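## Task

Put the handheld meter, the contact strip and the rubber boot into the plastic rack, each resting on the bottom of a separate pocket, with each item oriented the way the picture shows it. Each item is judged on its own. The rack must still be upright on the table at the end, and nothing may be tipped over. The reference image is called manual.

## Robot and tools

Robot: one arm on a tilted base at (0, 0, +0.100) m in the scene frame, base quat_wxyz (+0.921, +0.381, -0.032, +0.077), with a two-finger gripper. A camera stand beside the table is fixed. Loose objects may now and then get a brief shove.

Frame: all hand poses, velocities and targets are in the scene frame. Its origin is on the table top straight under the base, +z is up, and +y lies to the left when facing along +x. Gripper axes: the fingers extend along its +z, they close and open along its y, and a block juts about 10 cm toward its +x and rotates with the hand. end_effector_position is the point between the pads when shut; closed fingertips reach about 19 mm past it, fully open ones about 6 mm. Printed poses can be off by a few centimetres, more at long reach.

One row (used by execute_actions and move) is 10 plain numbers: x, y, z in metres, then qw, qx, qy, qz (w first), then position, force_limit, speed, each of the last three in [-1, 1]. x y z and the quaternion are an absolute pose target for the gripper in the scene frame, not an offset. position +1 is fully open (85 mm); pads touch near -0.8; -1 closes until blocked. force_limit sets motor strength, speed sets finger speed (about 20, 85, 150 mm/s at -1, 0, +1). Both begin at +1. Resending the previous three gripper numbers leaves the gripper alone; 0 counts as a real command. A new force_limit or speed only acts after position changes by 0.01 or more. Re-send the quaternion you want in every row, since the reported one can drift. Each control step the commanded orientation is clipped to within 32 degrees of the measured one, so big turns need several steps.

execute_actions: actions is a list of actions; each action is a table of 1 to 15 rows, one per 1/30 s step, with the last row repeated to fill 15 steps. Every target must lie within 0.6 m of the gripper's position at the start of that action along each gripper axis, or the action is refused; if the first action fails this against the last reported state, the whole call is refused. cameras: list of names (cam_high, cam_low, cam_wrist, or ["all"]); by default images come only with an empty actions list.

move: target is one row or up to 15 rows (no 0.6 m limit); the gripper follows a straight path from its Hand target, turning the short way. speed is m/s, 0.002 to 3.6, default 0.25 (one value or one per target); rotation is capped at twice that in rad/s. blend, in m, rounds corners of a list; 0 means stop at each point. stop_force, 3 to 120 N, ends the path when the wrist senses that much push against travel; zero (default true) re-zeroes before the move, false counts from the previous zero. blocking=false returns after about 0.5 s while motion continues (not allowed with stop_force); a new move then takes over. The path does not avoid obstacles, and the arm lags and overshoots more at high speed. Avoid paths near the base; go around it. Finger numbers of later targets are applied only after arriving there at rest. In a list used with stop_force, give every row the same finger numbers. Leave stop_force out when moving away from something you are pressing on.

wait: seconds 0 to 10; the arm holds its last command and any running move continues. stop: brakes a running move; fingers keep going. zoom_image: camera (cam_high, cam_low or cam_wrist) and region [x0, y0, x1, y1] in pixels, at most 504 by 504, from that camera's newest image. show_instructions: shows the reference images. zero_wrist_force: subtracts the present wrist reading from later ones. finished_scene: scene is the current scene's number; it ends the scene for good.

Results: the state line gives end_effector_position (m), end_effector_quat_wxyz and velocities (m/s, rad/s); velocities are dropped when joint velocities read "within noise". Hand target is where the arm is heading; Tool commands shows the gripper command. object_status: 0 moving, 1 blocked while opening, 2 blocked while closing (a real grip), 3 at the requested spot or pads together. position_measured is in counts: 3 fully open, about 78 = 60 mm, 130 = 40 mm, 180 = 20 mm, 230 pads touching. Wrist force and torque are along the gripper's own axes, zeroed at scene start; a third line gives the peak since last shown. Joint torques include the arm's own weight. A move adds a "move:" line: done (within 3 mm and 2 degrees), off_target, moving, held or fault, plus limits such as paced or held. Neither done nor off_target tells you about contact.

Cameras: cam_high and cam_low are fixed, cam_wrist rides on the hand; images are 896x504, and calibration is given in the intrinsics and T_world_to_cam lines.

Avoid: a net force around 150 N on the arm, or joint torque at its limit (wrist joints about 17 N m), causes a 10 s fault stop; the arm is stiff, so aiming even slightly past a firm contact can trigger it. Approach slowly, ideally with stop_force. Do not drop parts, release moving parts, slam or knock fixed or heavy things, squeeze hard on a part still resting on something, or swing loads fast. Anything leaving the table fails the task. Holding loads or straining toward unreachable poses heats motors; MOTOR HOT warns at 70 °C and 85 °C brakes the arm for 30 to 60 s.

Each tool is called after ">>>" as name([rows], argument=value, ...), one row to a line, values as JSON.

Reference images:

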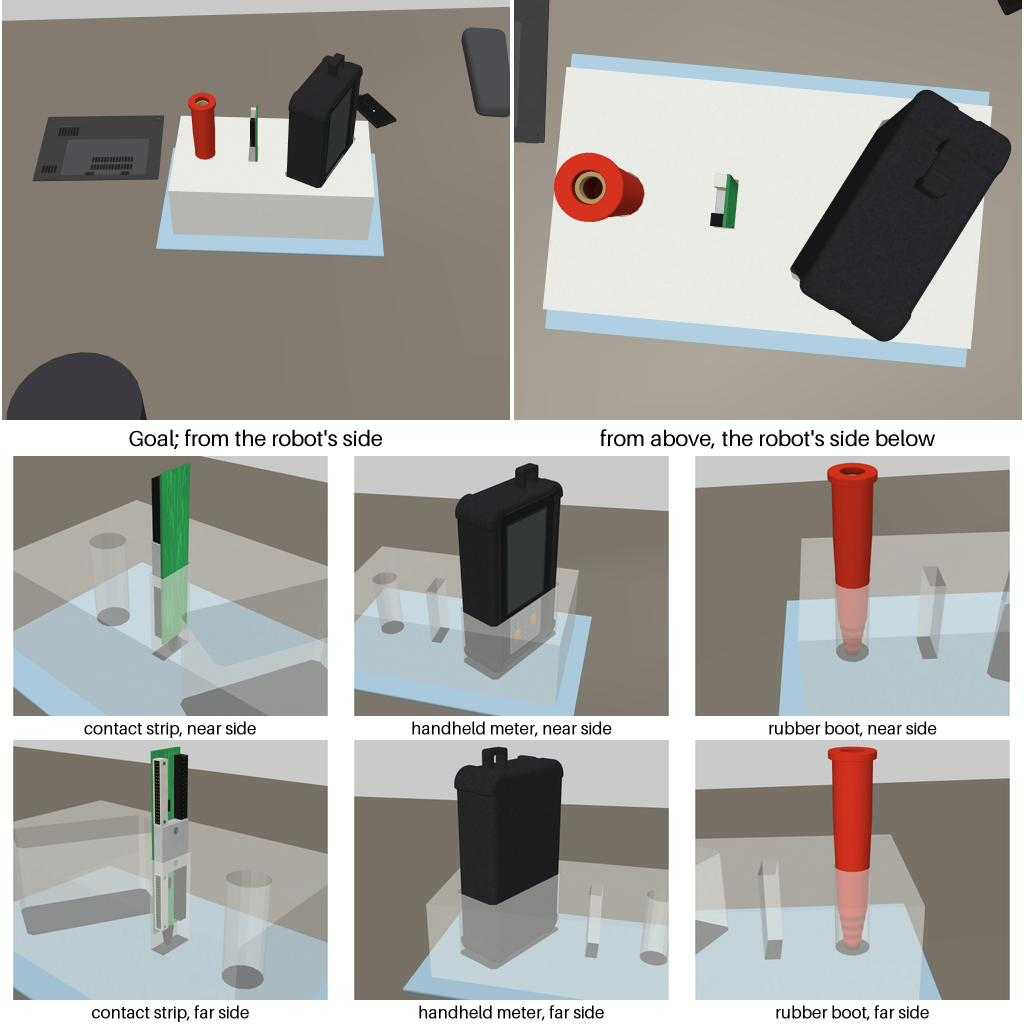

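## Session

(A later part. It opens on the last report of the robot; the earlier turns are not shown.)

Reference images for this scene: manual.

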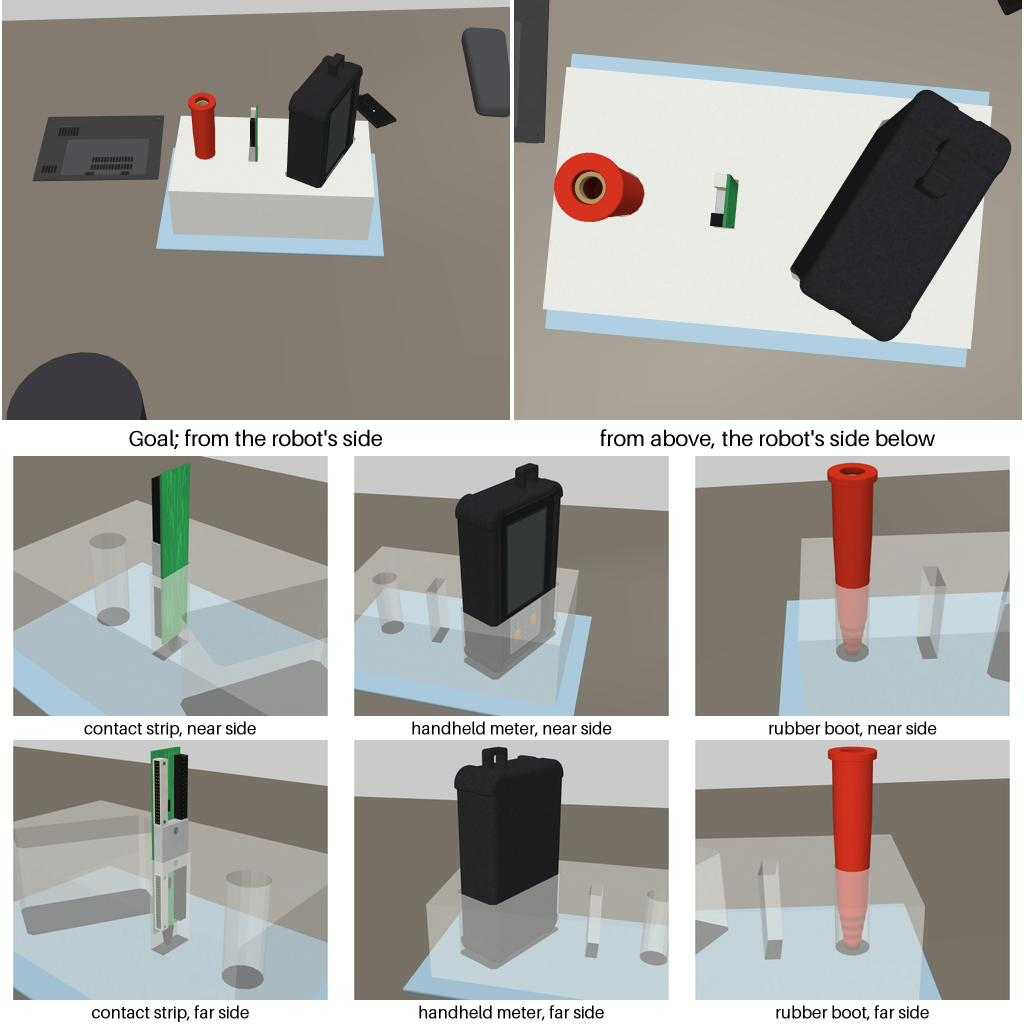

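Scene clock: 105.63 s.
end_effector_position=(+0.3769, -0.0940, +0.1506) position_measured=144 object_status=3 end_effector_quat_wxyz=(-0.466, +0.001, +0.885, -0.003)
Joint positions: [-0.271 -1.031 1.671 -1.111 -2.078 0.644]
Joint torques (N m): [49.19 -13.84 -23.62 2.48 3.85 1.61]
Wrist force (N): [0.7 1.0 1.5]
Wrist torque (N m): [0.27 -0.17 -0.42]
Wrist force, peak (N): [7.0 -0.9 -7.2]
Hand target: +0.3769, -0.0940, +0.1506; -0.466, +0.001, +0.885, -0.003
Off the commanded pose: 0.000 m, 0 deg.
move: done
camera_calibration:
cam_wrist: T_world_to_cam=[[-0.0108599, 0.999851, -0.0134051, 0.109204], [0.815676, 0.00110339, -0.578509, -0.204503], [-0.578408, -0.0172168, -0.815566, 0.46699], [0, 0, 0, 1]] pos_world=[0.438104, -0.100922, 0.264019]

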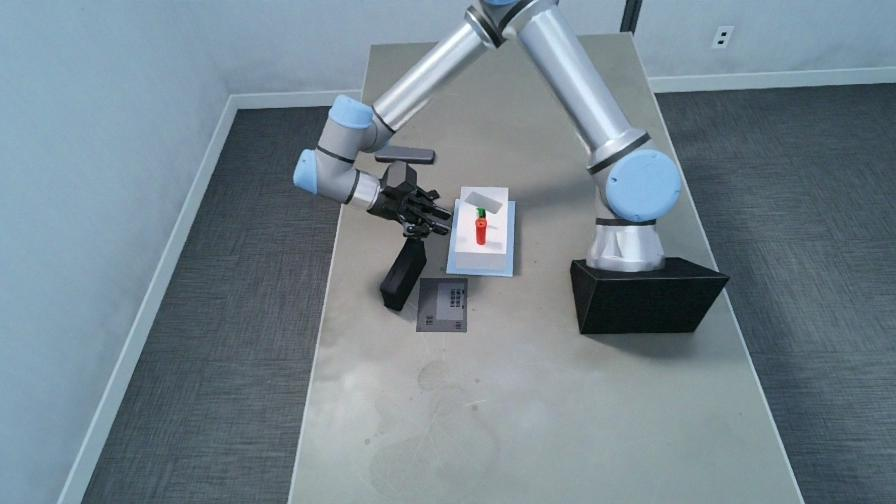

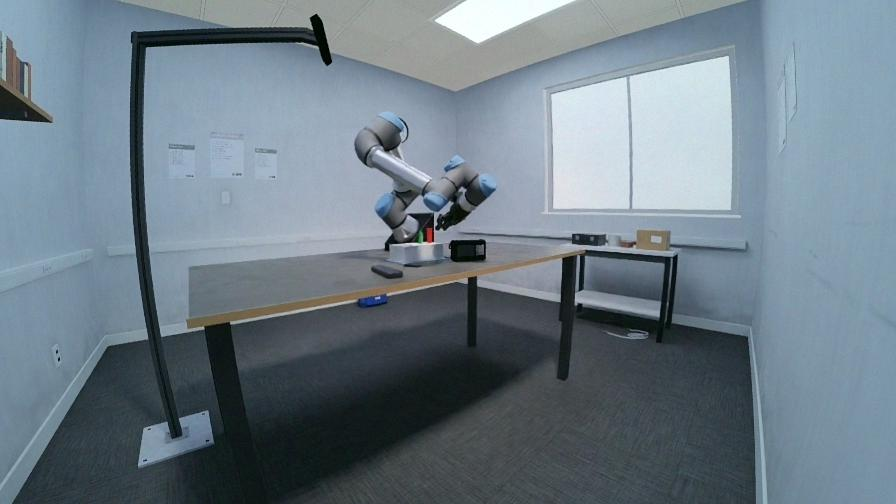

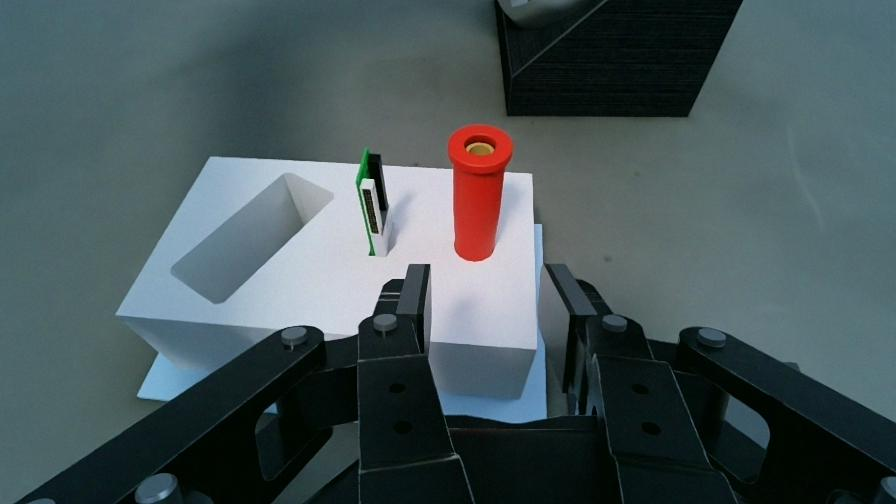

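>>> move([
  [0.425, -0.085, 0.235, -0.3656, -0.3045, 0.9372, 0.0661, 1, 0.3, 0],
  [0.4425, -0.0739, 0.1706, 0.1789, -0.5499, 0.8067, 0.1219, 1, 0.3, 0],
], speed=0.4, blend=[0.04, 0], cameras=["cam_low", "cam_high", "cam_wrist"])

>>> zoom_image(camera="cam_high", region=[360, 170, 480, 320])

Scene clock: 113.33 s.
end_effector_position=(+0.4425, -0.0739, +0.1706) position_measured=3 object_status=3 end_effector_quat_wxyz=(+0.179, -0.550, +0.807, +0.122)
Joint positions: [-0.273 -1.551 2.308 -2.534 -1.922 -1.402]
Joint torques (N m): [4.13 -30.71 1.61 -3.9 3.58 -1.24]
Wrist force (N): [-0.4 -0.1 -0.3]
Wrist torque (N m): [0.09 0.12 0.16]
Wrist force, peak (N): [2.2 1.5 0.4]
Hand target: +0.4425, -0.0739, +0.1706; +0.179, -0.550, +0.807, +0.122
Off the commanded pose: 0.000 m, 0 deg.
move: done
camera_calibration:
cam_wrist: T_world_to_cam=[[-0.92869, 0.37067, -0.0117634, 0.449411], [0.253213, 0.656946, 0.710144, -0.168921], [0.270957, 0.656525, -0.703958, 0.176538], [0, 0, 0, 1]] pos_world=[0.412303, -0.171513, 0.24952]

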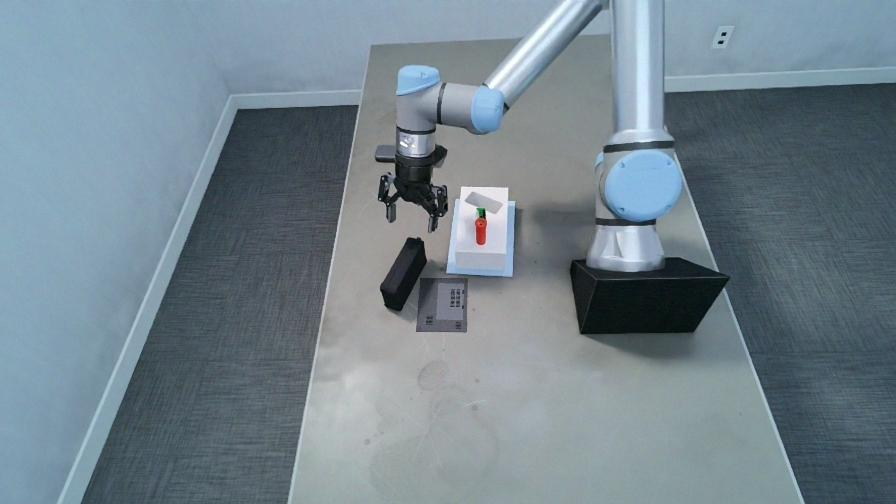

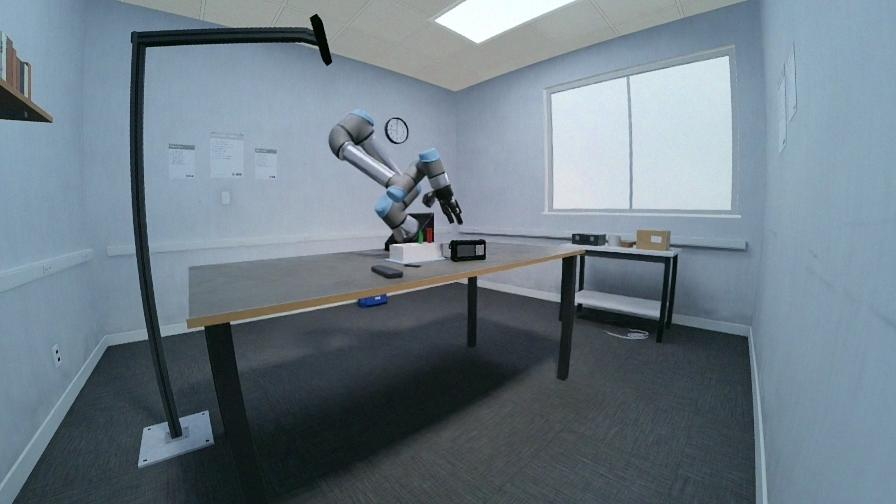

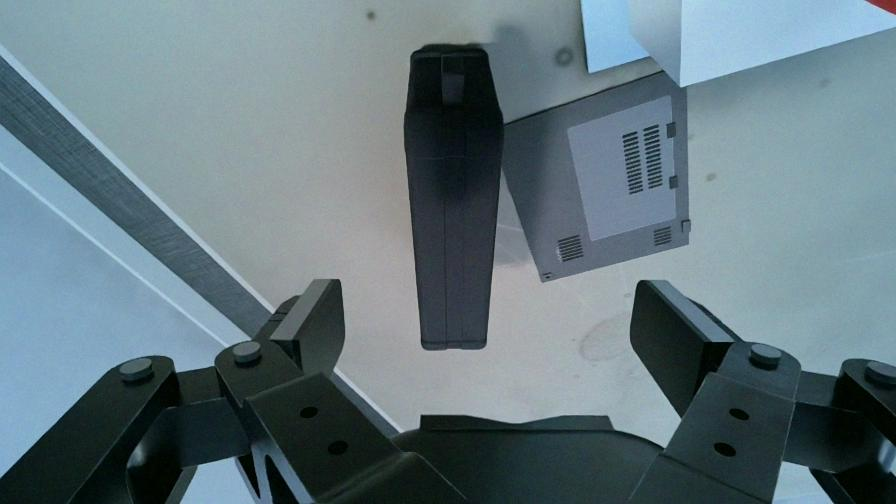

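Scaled by 3.360 from the camera's 896x504 image, which has a finer 1280x720 frame.

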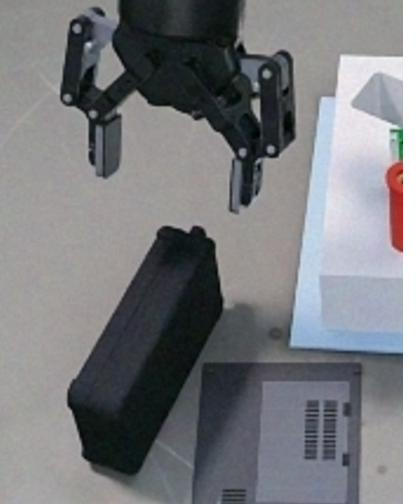

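>>> zoom_image(camera="cam_wrist", region=[330, 20, 580, 370])

>>> zoom_image(camera="cam_low", region=[430, 190, 500, 270])

Scaled by 1.440 from the camera's 896x504 image, which has a finer 1280x720 frame.

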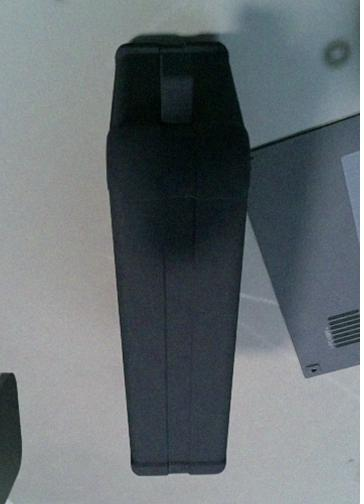

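Scaled by 6.300 from the camera's 896x504 image, which has a finer 1280x720 frame.

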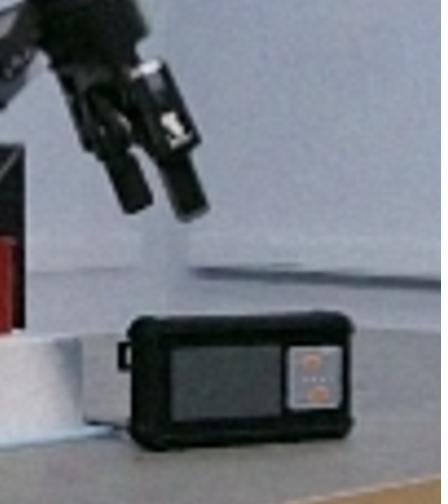

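>>> move([
  [0.4455, -0.0835, 0.150, 0.1789, -0.5499, 0.8067, 0.1219, 1, 0.3, 0],
  [0.4605, -0.0490, 0.070, 0.1789, -0.5499, 0.8067, 0.1219, 1, 0.3, 0],
], speed=[0.12, 0.09], blend=[0.01, 0], cameras=["cam_low", "cam_high", "cam_wrist"])

>>> zoom_image(camera="cam_low", region=[430, 190, 500, 270])

Scene clock: 116.73 s.
end_effector_position=(+0.4604, -0.0490, +0.0700) position_measured=3 object_status=3 end_effector_quat_wxyz=(+0.179, -0.550, +0.807, +0.122)
Joint positions: [-0.399 -1.287 2.366 -2.897 -1.894 -1.531]
Joint torques (N m): [7.39 -7.9 -4.11 -4.31 3.47 -1.27]
Wrist force (N): [-0.5 -0.2 -0.4]
Wrist torque (N m): [0.07 0.13 0.18]
Wrist force, peak (N): [-1.3 -0.3 -1.6]
Hand target: +0.4605, -0.0490, +0.0700; +0.179, -0.550, +0.807, +0.122
Off the commanded pose: 0.000 m, 0 deg.
move: done
camera_calibration:
cam_wrist: T_world_to_cam=[[-0.928705, 0.370635, -0.0116702, 0.455702], [0.253257, 0.656949, 0.710126, -0.118412], [0.270865, 0.656542, -0.703977, 0.0845404], [0, 0, 0, 1]] pos_world=[0.430303, -0.146613, 0.14892]

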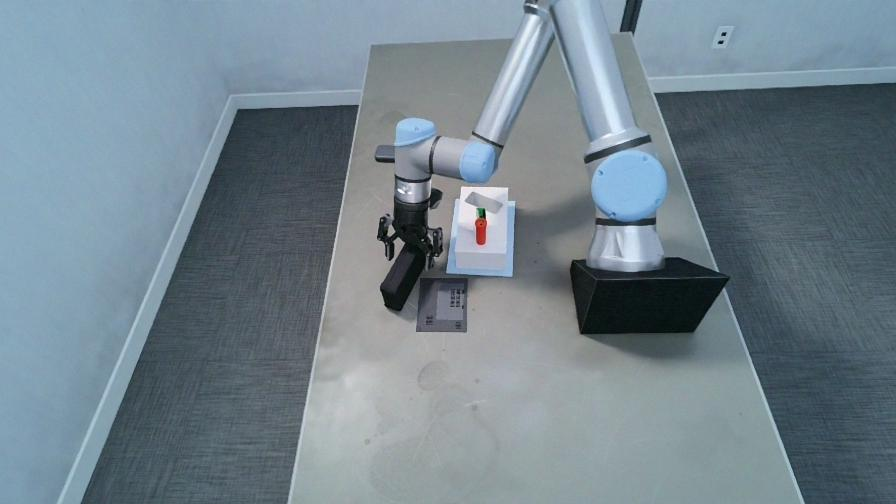

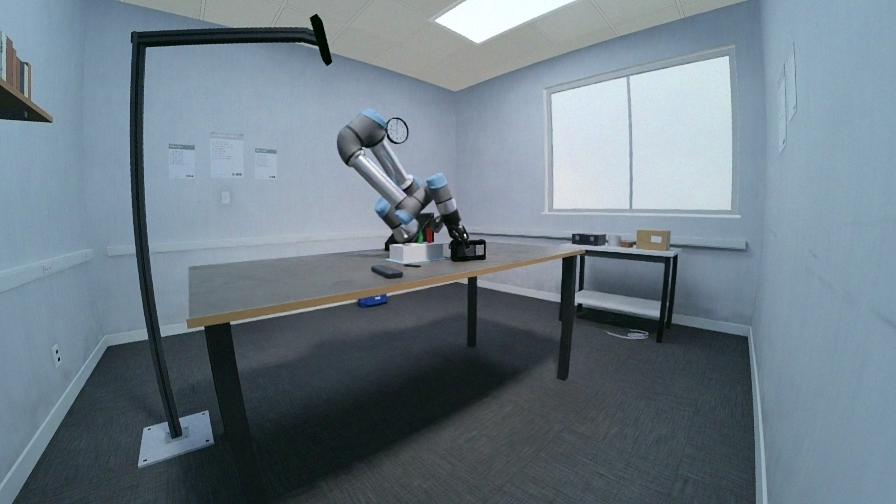

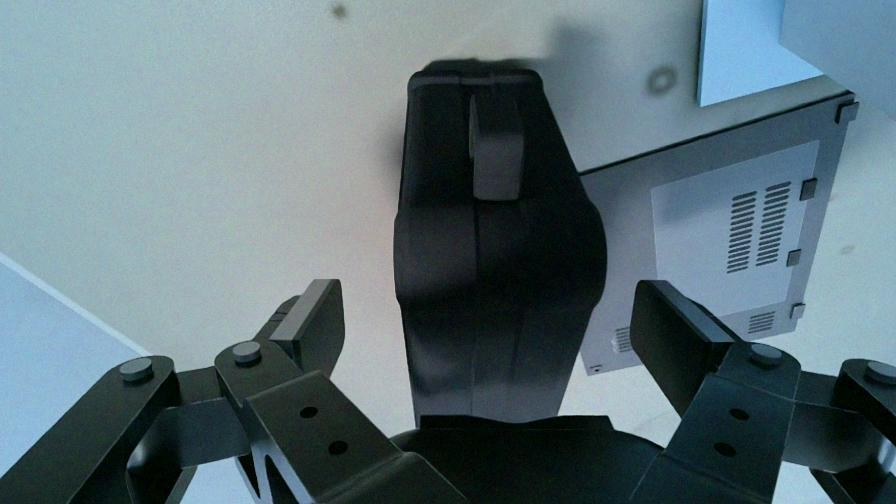

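Scaled by 6.300 from the camera's 896x504 image, which has a finer 1280x720 frame.

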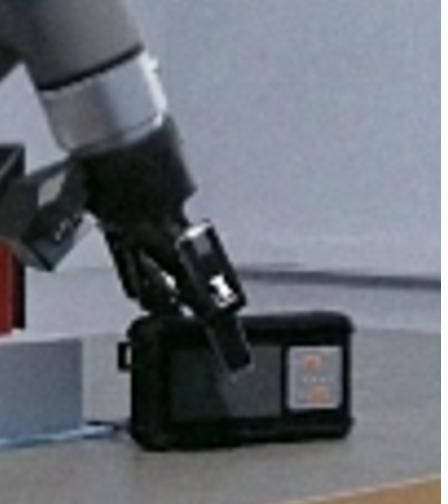

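>>> move([
  [0.4577, -0.0479, 0.070, 0.1789, -0.5499, 0.8067, 0.1219, 1, 0.3, 0],
  [0.4577, -0.0479, 0.070, 0.1789, -0.5499, 0.8067, 0.1219, -1, 0.4, -1],
], speed=[0.05, 0.05], cameras=["cam_wrist"])

Scene clock: 120.87 s.
end_effector_position=(+0.4577, -0.0479, +0.0700) position_measured=141 object_status=0 end_effector_quat_wxyz=(+0.179, -0.550, +0.807, +0.122)
Joint positions: [-0.399 -1.29 2.373 -2.903 -1.894 -1.531]
Joint torques (N m): [36.06 -32.91 6.2 0.2 -1.1 0.8]
Wrist force (N): [-2.3 -4.8 -5.7]
Wrist torque (N m): [0.29 0.22 0.28]
Wrist force, peak (N): [-2.6 -4.9 -6.0]
Hand target: +0.4577, -0.0479, +0.0700; +0.179, -0.550, +0.807, +0.122
Off the commanded pose: 0.000 m, 0 deg.
move: done
camera_calibration:
cam_wrist: T_world_to_cam=[[-0.928656, 0.370755, -0.011803, 0.45271], [0.25324, 0.656916, 0.710163, -0.118429], [0.27105, 0.656507, -0.703939, 0.084486], [0, 0, 0, 1]] pos_world=[0.427503, -0.145513, 0.14892]
Images, in order (width x height): cam_wrist 896x504.

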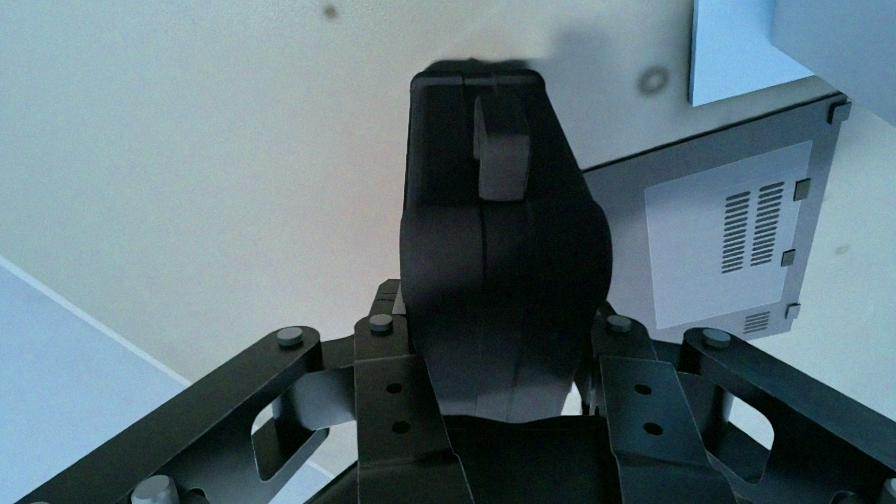

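>>> move([
  [0.4577, -0.0479, 0.080, 0.1789, -0.5499, 0.8067, 0.1219, -1, 0.4, -1],
  [0.4577, -0.0479, 0.150, 0.1789, -0.5499, 0.8067, 0.1219, -1, 0.4, -1],
], speed=[0.04, 0.12], blend=[0.005, 0], cameras=["cam_low", "cam_wrist"])

>>> zoom_image(camera="cam_low", region=[420, 180, 500, 260])

Scene clock: 122.47 s.
end_effector_position=(+0.4577, -0.0479, +0.1500) position_measured=141 object_status=2 end_effector_quat_wxyz=(+0.179, -0.550, +0.807, +0.122)
Joint positions: [-0.26 -1.44 2.305 -2.637 -1.925 -1.388]
Joint torques (N m): [35.49 -33.38 -26.35 -0.61 -1.59 1.5]
Wrist force (N): [0.8 -0.2 2.2]
Wrist torque (N m): [0.08 0.20 0.08]
Wrist force, peak (N): [-2.5 -5.2 -5.6]
Hand target: +0.4577, -0.0479, +0.1500; +0.179, -0.550, +0.807, +0.122
Off the commanded pose: 0.000 m, 0 deg.
move: done
camera_calibration:
cam_wrist: T_world_to_cam=[[-0.92868, 0.370695, -0.0117366, 0.453641], [0.253249, 0.656932, 0.710145, -0.175239], [0.270957, 0.656525, -0.703958, 0.140848], [0, 0, 0, 1]] pos_world=[0.427503, -0.145513, 0.22892]
Images, in order (width x height): cam_low 896x504, cam_wrist 896x504.

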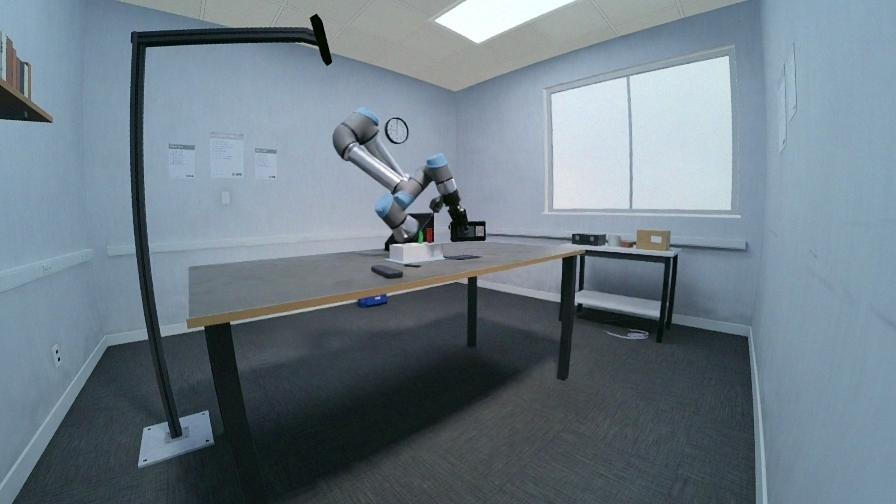

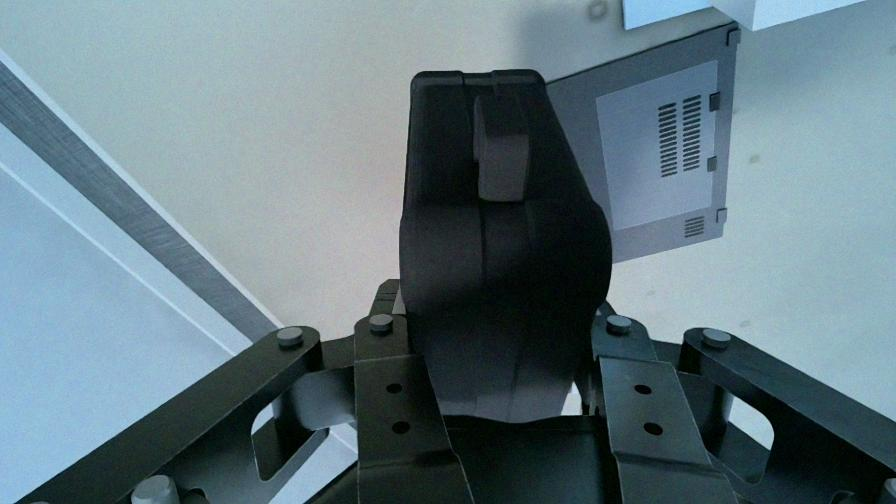

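Scaled by 6.300 from the camera's 896x504 image, which has a finer 1280x720 frame.

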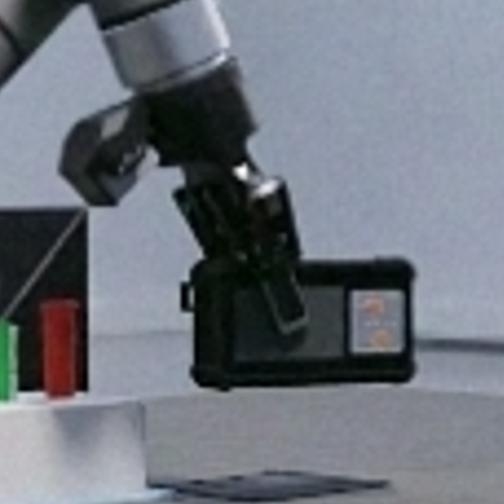

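>>> move([
  [0.425, -0.150, 0.265, -0.1979, -0.1839, 0.9494, 0.1603, -1, 0.4, -1],
  [0.305, -0.2155, 0.235, -0.5157, 0.2368, 0.8093, 0.1509, -1, 0.4, -1],
], speed=0.4, blend=[0.04, 0], cameras=["cam_low", "cam_high", "cam_wrist"])

>>> zoom_image(camera="cam_low", region=[360, 170, 460, 270])

>>> zoom_image(camera="cam_high", region=[410, 120, 530, 260])

Scene clock: 126.43 s.
end_effector_position=(+0.3050, -0.2155, +0.2350) position_measured=141 object_status=2 end_effector_quat_wxyz=(-0.516, +0.237, +0.809, +0.151)
Joint positions: [-0.57 -1.472 1.724 -0.981 -1.83 0.667]
Joint torques (N m): [8.95 -48.04 0.49 3.22 4.36 1.61]
Wrist force (N): [-2.2 1.1 3.1]
Wrist torque (N m): [0.33 -0.13 -0.44]
Wrist force, peak (N): [-3.9 0.7 2.1]
Hand target: +0.3050, -0.2155, +0.2350; -0.516, +0.237, +0.809, +0.151
Off the commanded pose: 0.000 m, 0 deg.
move: done
camera_calibration:
cam_wrist: T_world_to_cam=[[0.528982, 0.848616, -0.00545325, 0.0319124], [0.60052, -0.378857, -0.704161, -0.0836307], [-0.599628, 0.369214, -0.710019, 0.557198], [0, 0, 0, 1]] pos_world=[0.367453, -0.264491, 0.336906]

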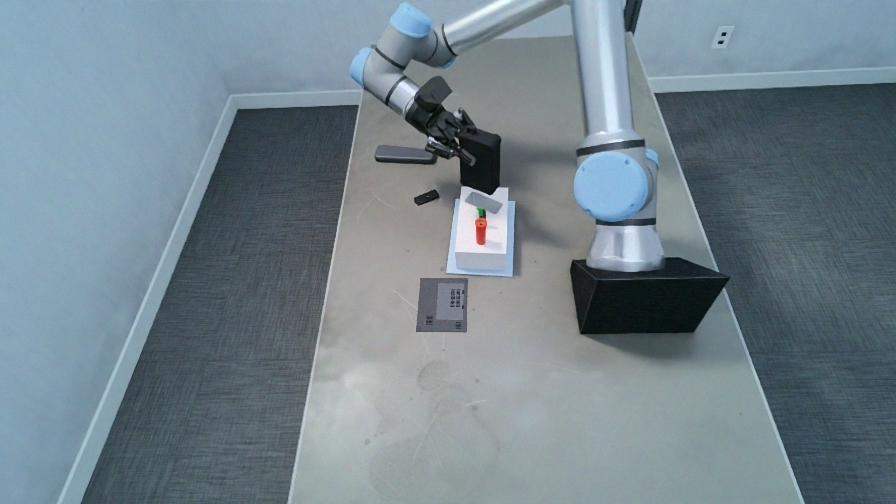

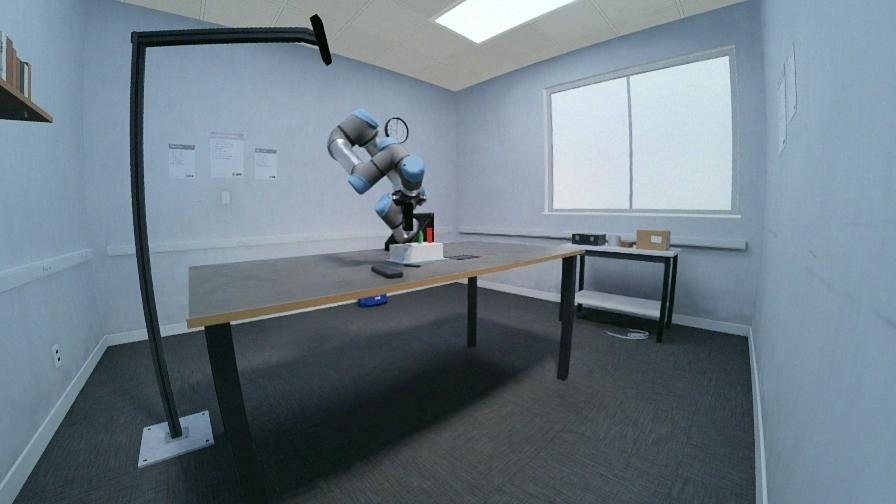

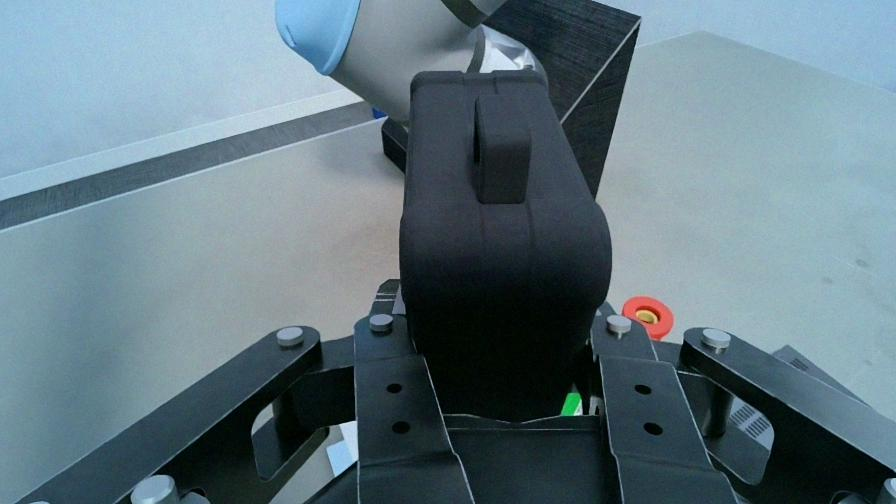

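Scaled by 5.040 from the camera's 896x504 image, which has a finer 1280x720 frame.

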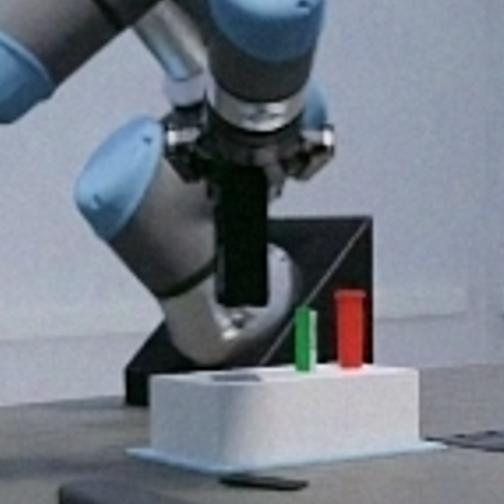

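Scaled by 3.600 from the camera's 896x504 image, which has a finer 1280x720 frame.

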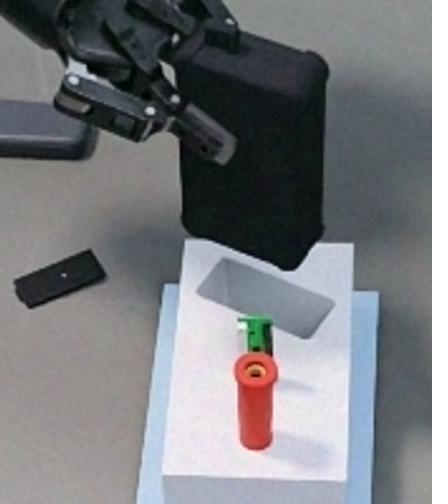

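>>> zoom_image(camera="cam_low", region=[385, 190, 445, 250])

>>> zoom_image(camera="cam_high", region=[445, 125, 515, 215])

Scaled by 8.400 from the camera's 896x504 image, which has a finer 1280x720 frame.

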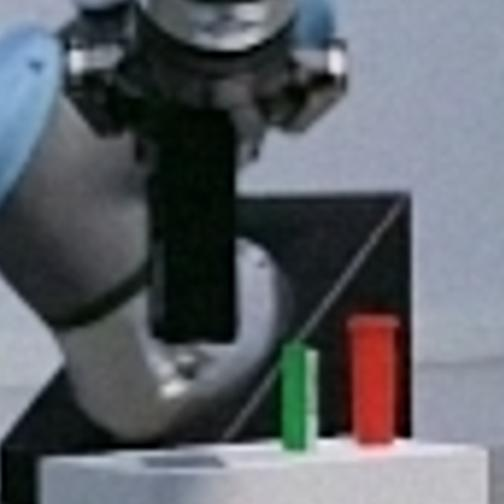

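Scaled by 5.600 from the camera's 896x504 image, which has a finer 1280x720 frame.

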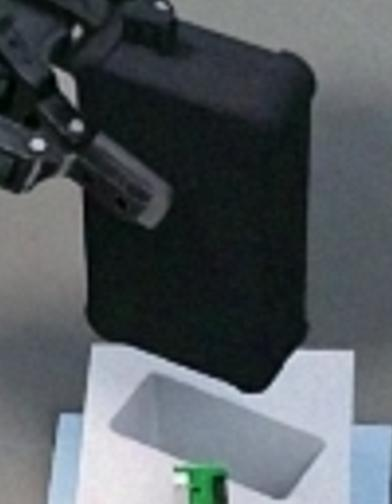

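>>> zoom_image(camera="cam_high", region=[455, 168, 507, 220])

>>> zoom_image(camera="cam_low", region=[395, 222, 431, 252])

Scaled by 9.692 from the camera's 896x504 image, which has a finer 1280x720 frame.

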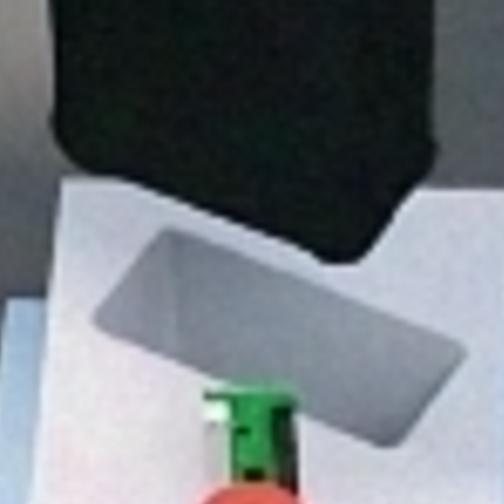

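Scaled by 14.000 from the camera's 896x504 image, which has a finer 1280x720 frame.

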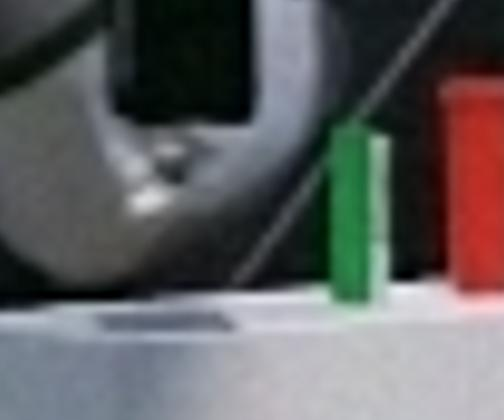

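>>> move([
  [0.296, -0.2115, 0.225, -0.5157, 0.2368, 0.8093, 0.1509, -1, 0.4, -1],
  [0.296, -0.2115, 0.192, -0.5157, 0.2368, 0.8093, 0.1509, -1, 0.4, -1],
], speed=0.08, blend=[0.01, 0], cameras=["cam_low", "cam_high", "cam_wrist"])

>>> zoom_image(camera="cam_high", region=[455, 168, 507, 220])

>>> zoom_image(camera="cam_low", region=[395, 222, 431, 252])

>>> zoom_image(camera="cam_low", region=[385, 200, 445, 260])

Scene clock: 129.53 s.
end_effector_position=(+0.2960, -0.2115, +0.1921) position_measured=141 object_status=2 end_effector_quat_wxyz=(-0.516, +0.237, +0.809, +0.151)
Joint positions: [-0.629 -1.46 1.802 -1.082 -1.874 0.626]
Joint torques (N m): [7.82 -13.53 2.08 -0.01 -1.36 -1.25]
Wrist force (N): [-2.1 1.2 2.8]
Wrist torque (N m): [0.34 -0.16 -0.36]
Wrist force, peak (N): [-3.1 1.2 3.4]
Hand target: +0.2960, -0.2115, +0.1920; -0.516, +0.237, +0.809, +0.151
Off the commanded pose: 0.000 m, 0 deg.
move: done; blend cut to 0.007 m at target 1
camera_calibration:
cam_wrist: T_world_to_cam=[[0.529196, 0.848481, -0.00559146, 0.0330261], [0.600308, -0.379052, -0.704237, -0.106883], [-0.599651, 0.369323, -0.709943, 0.519748], [0, 0, 0, 1]] pos_world=[0.358353, -0.260491, 0.293906]

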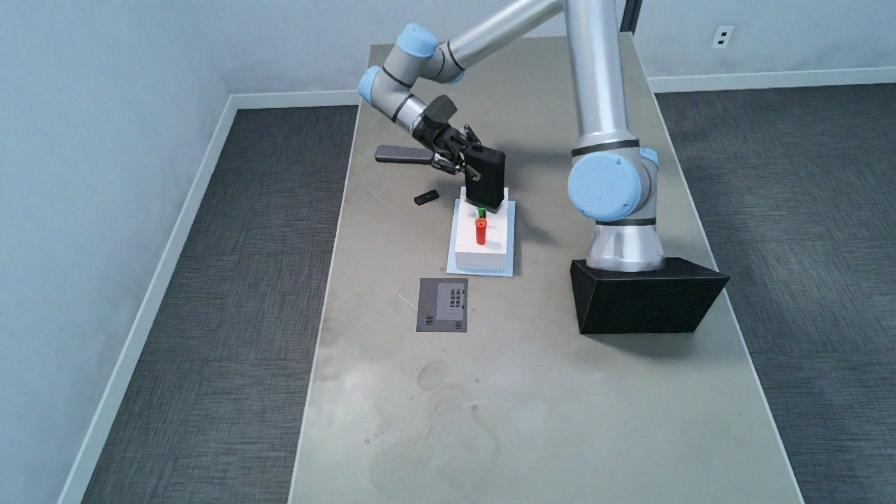

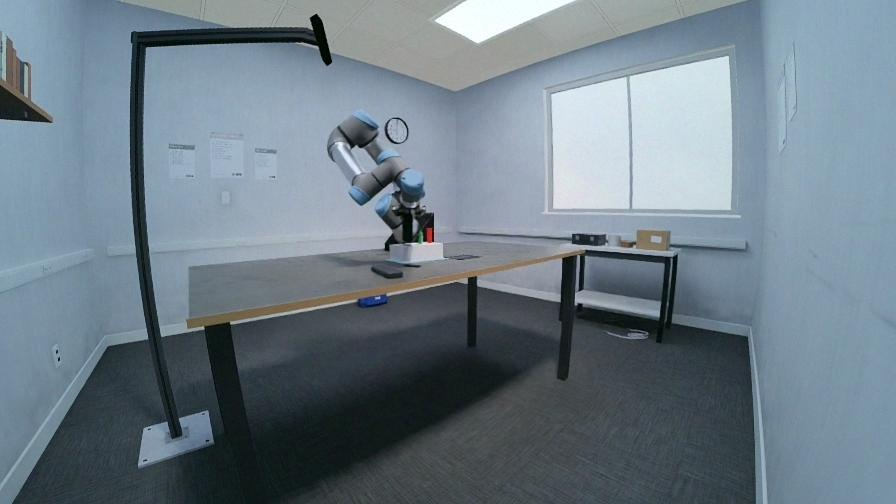

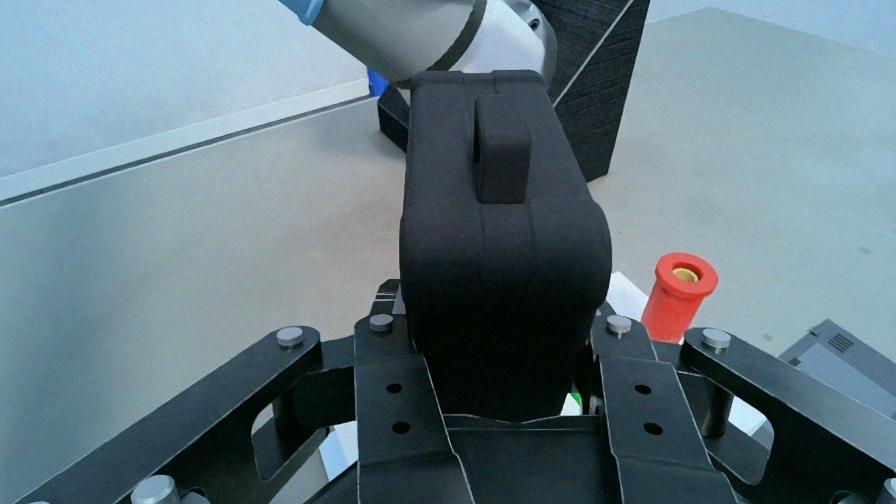

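Scaled by 9.692 from the camera's 896x504 image, which has a finer 1280x720 frame.

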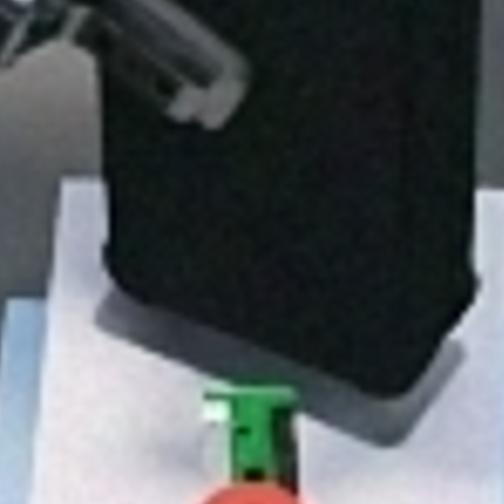

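Scaled by 14.000 from the camera's 896x504 image, which has a finer 1280x720 frame.

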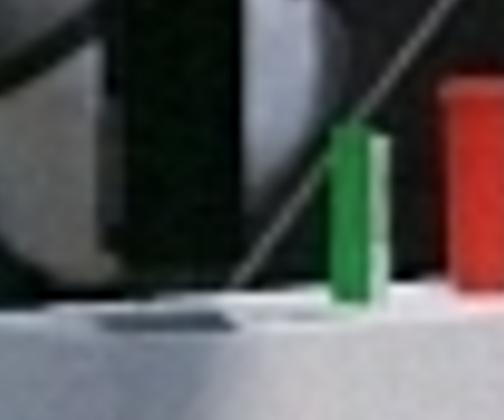

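Scaled by 8.400 from the camera's 896x504 image, which has a finer 1280x720 frame.

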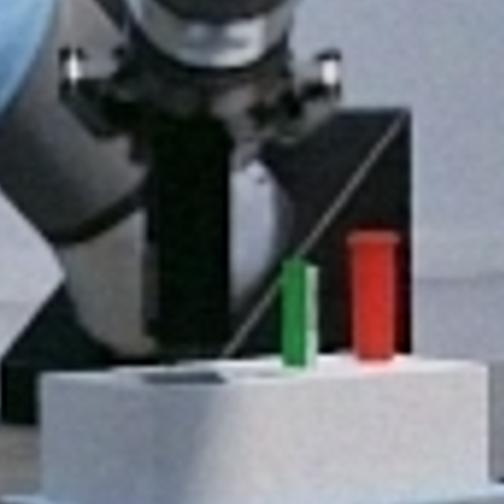

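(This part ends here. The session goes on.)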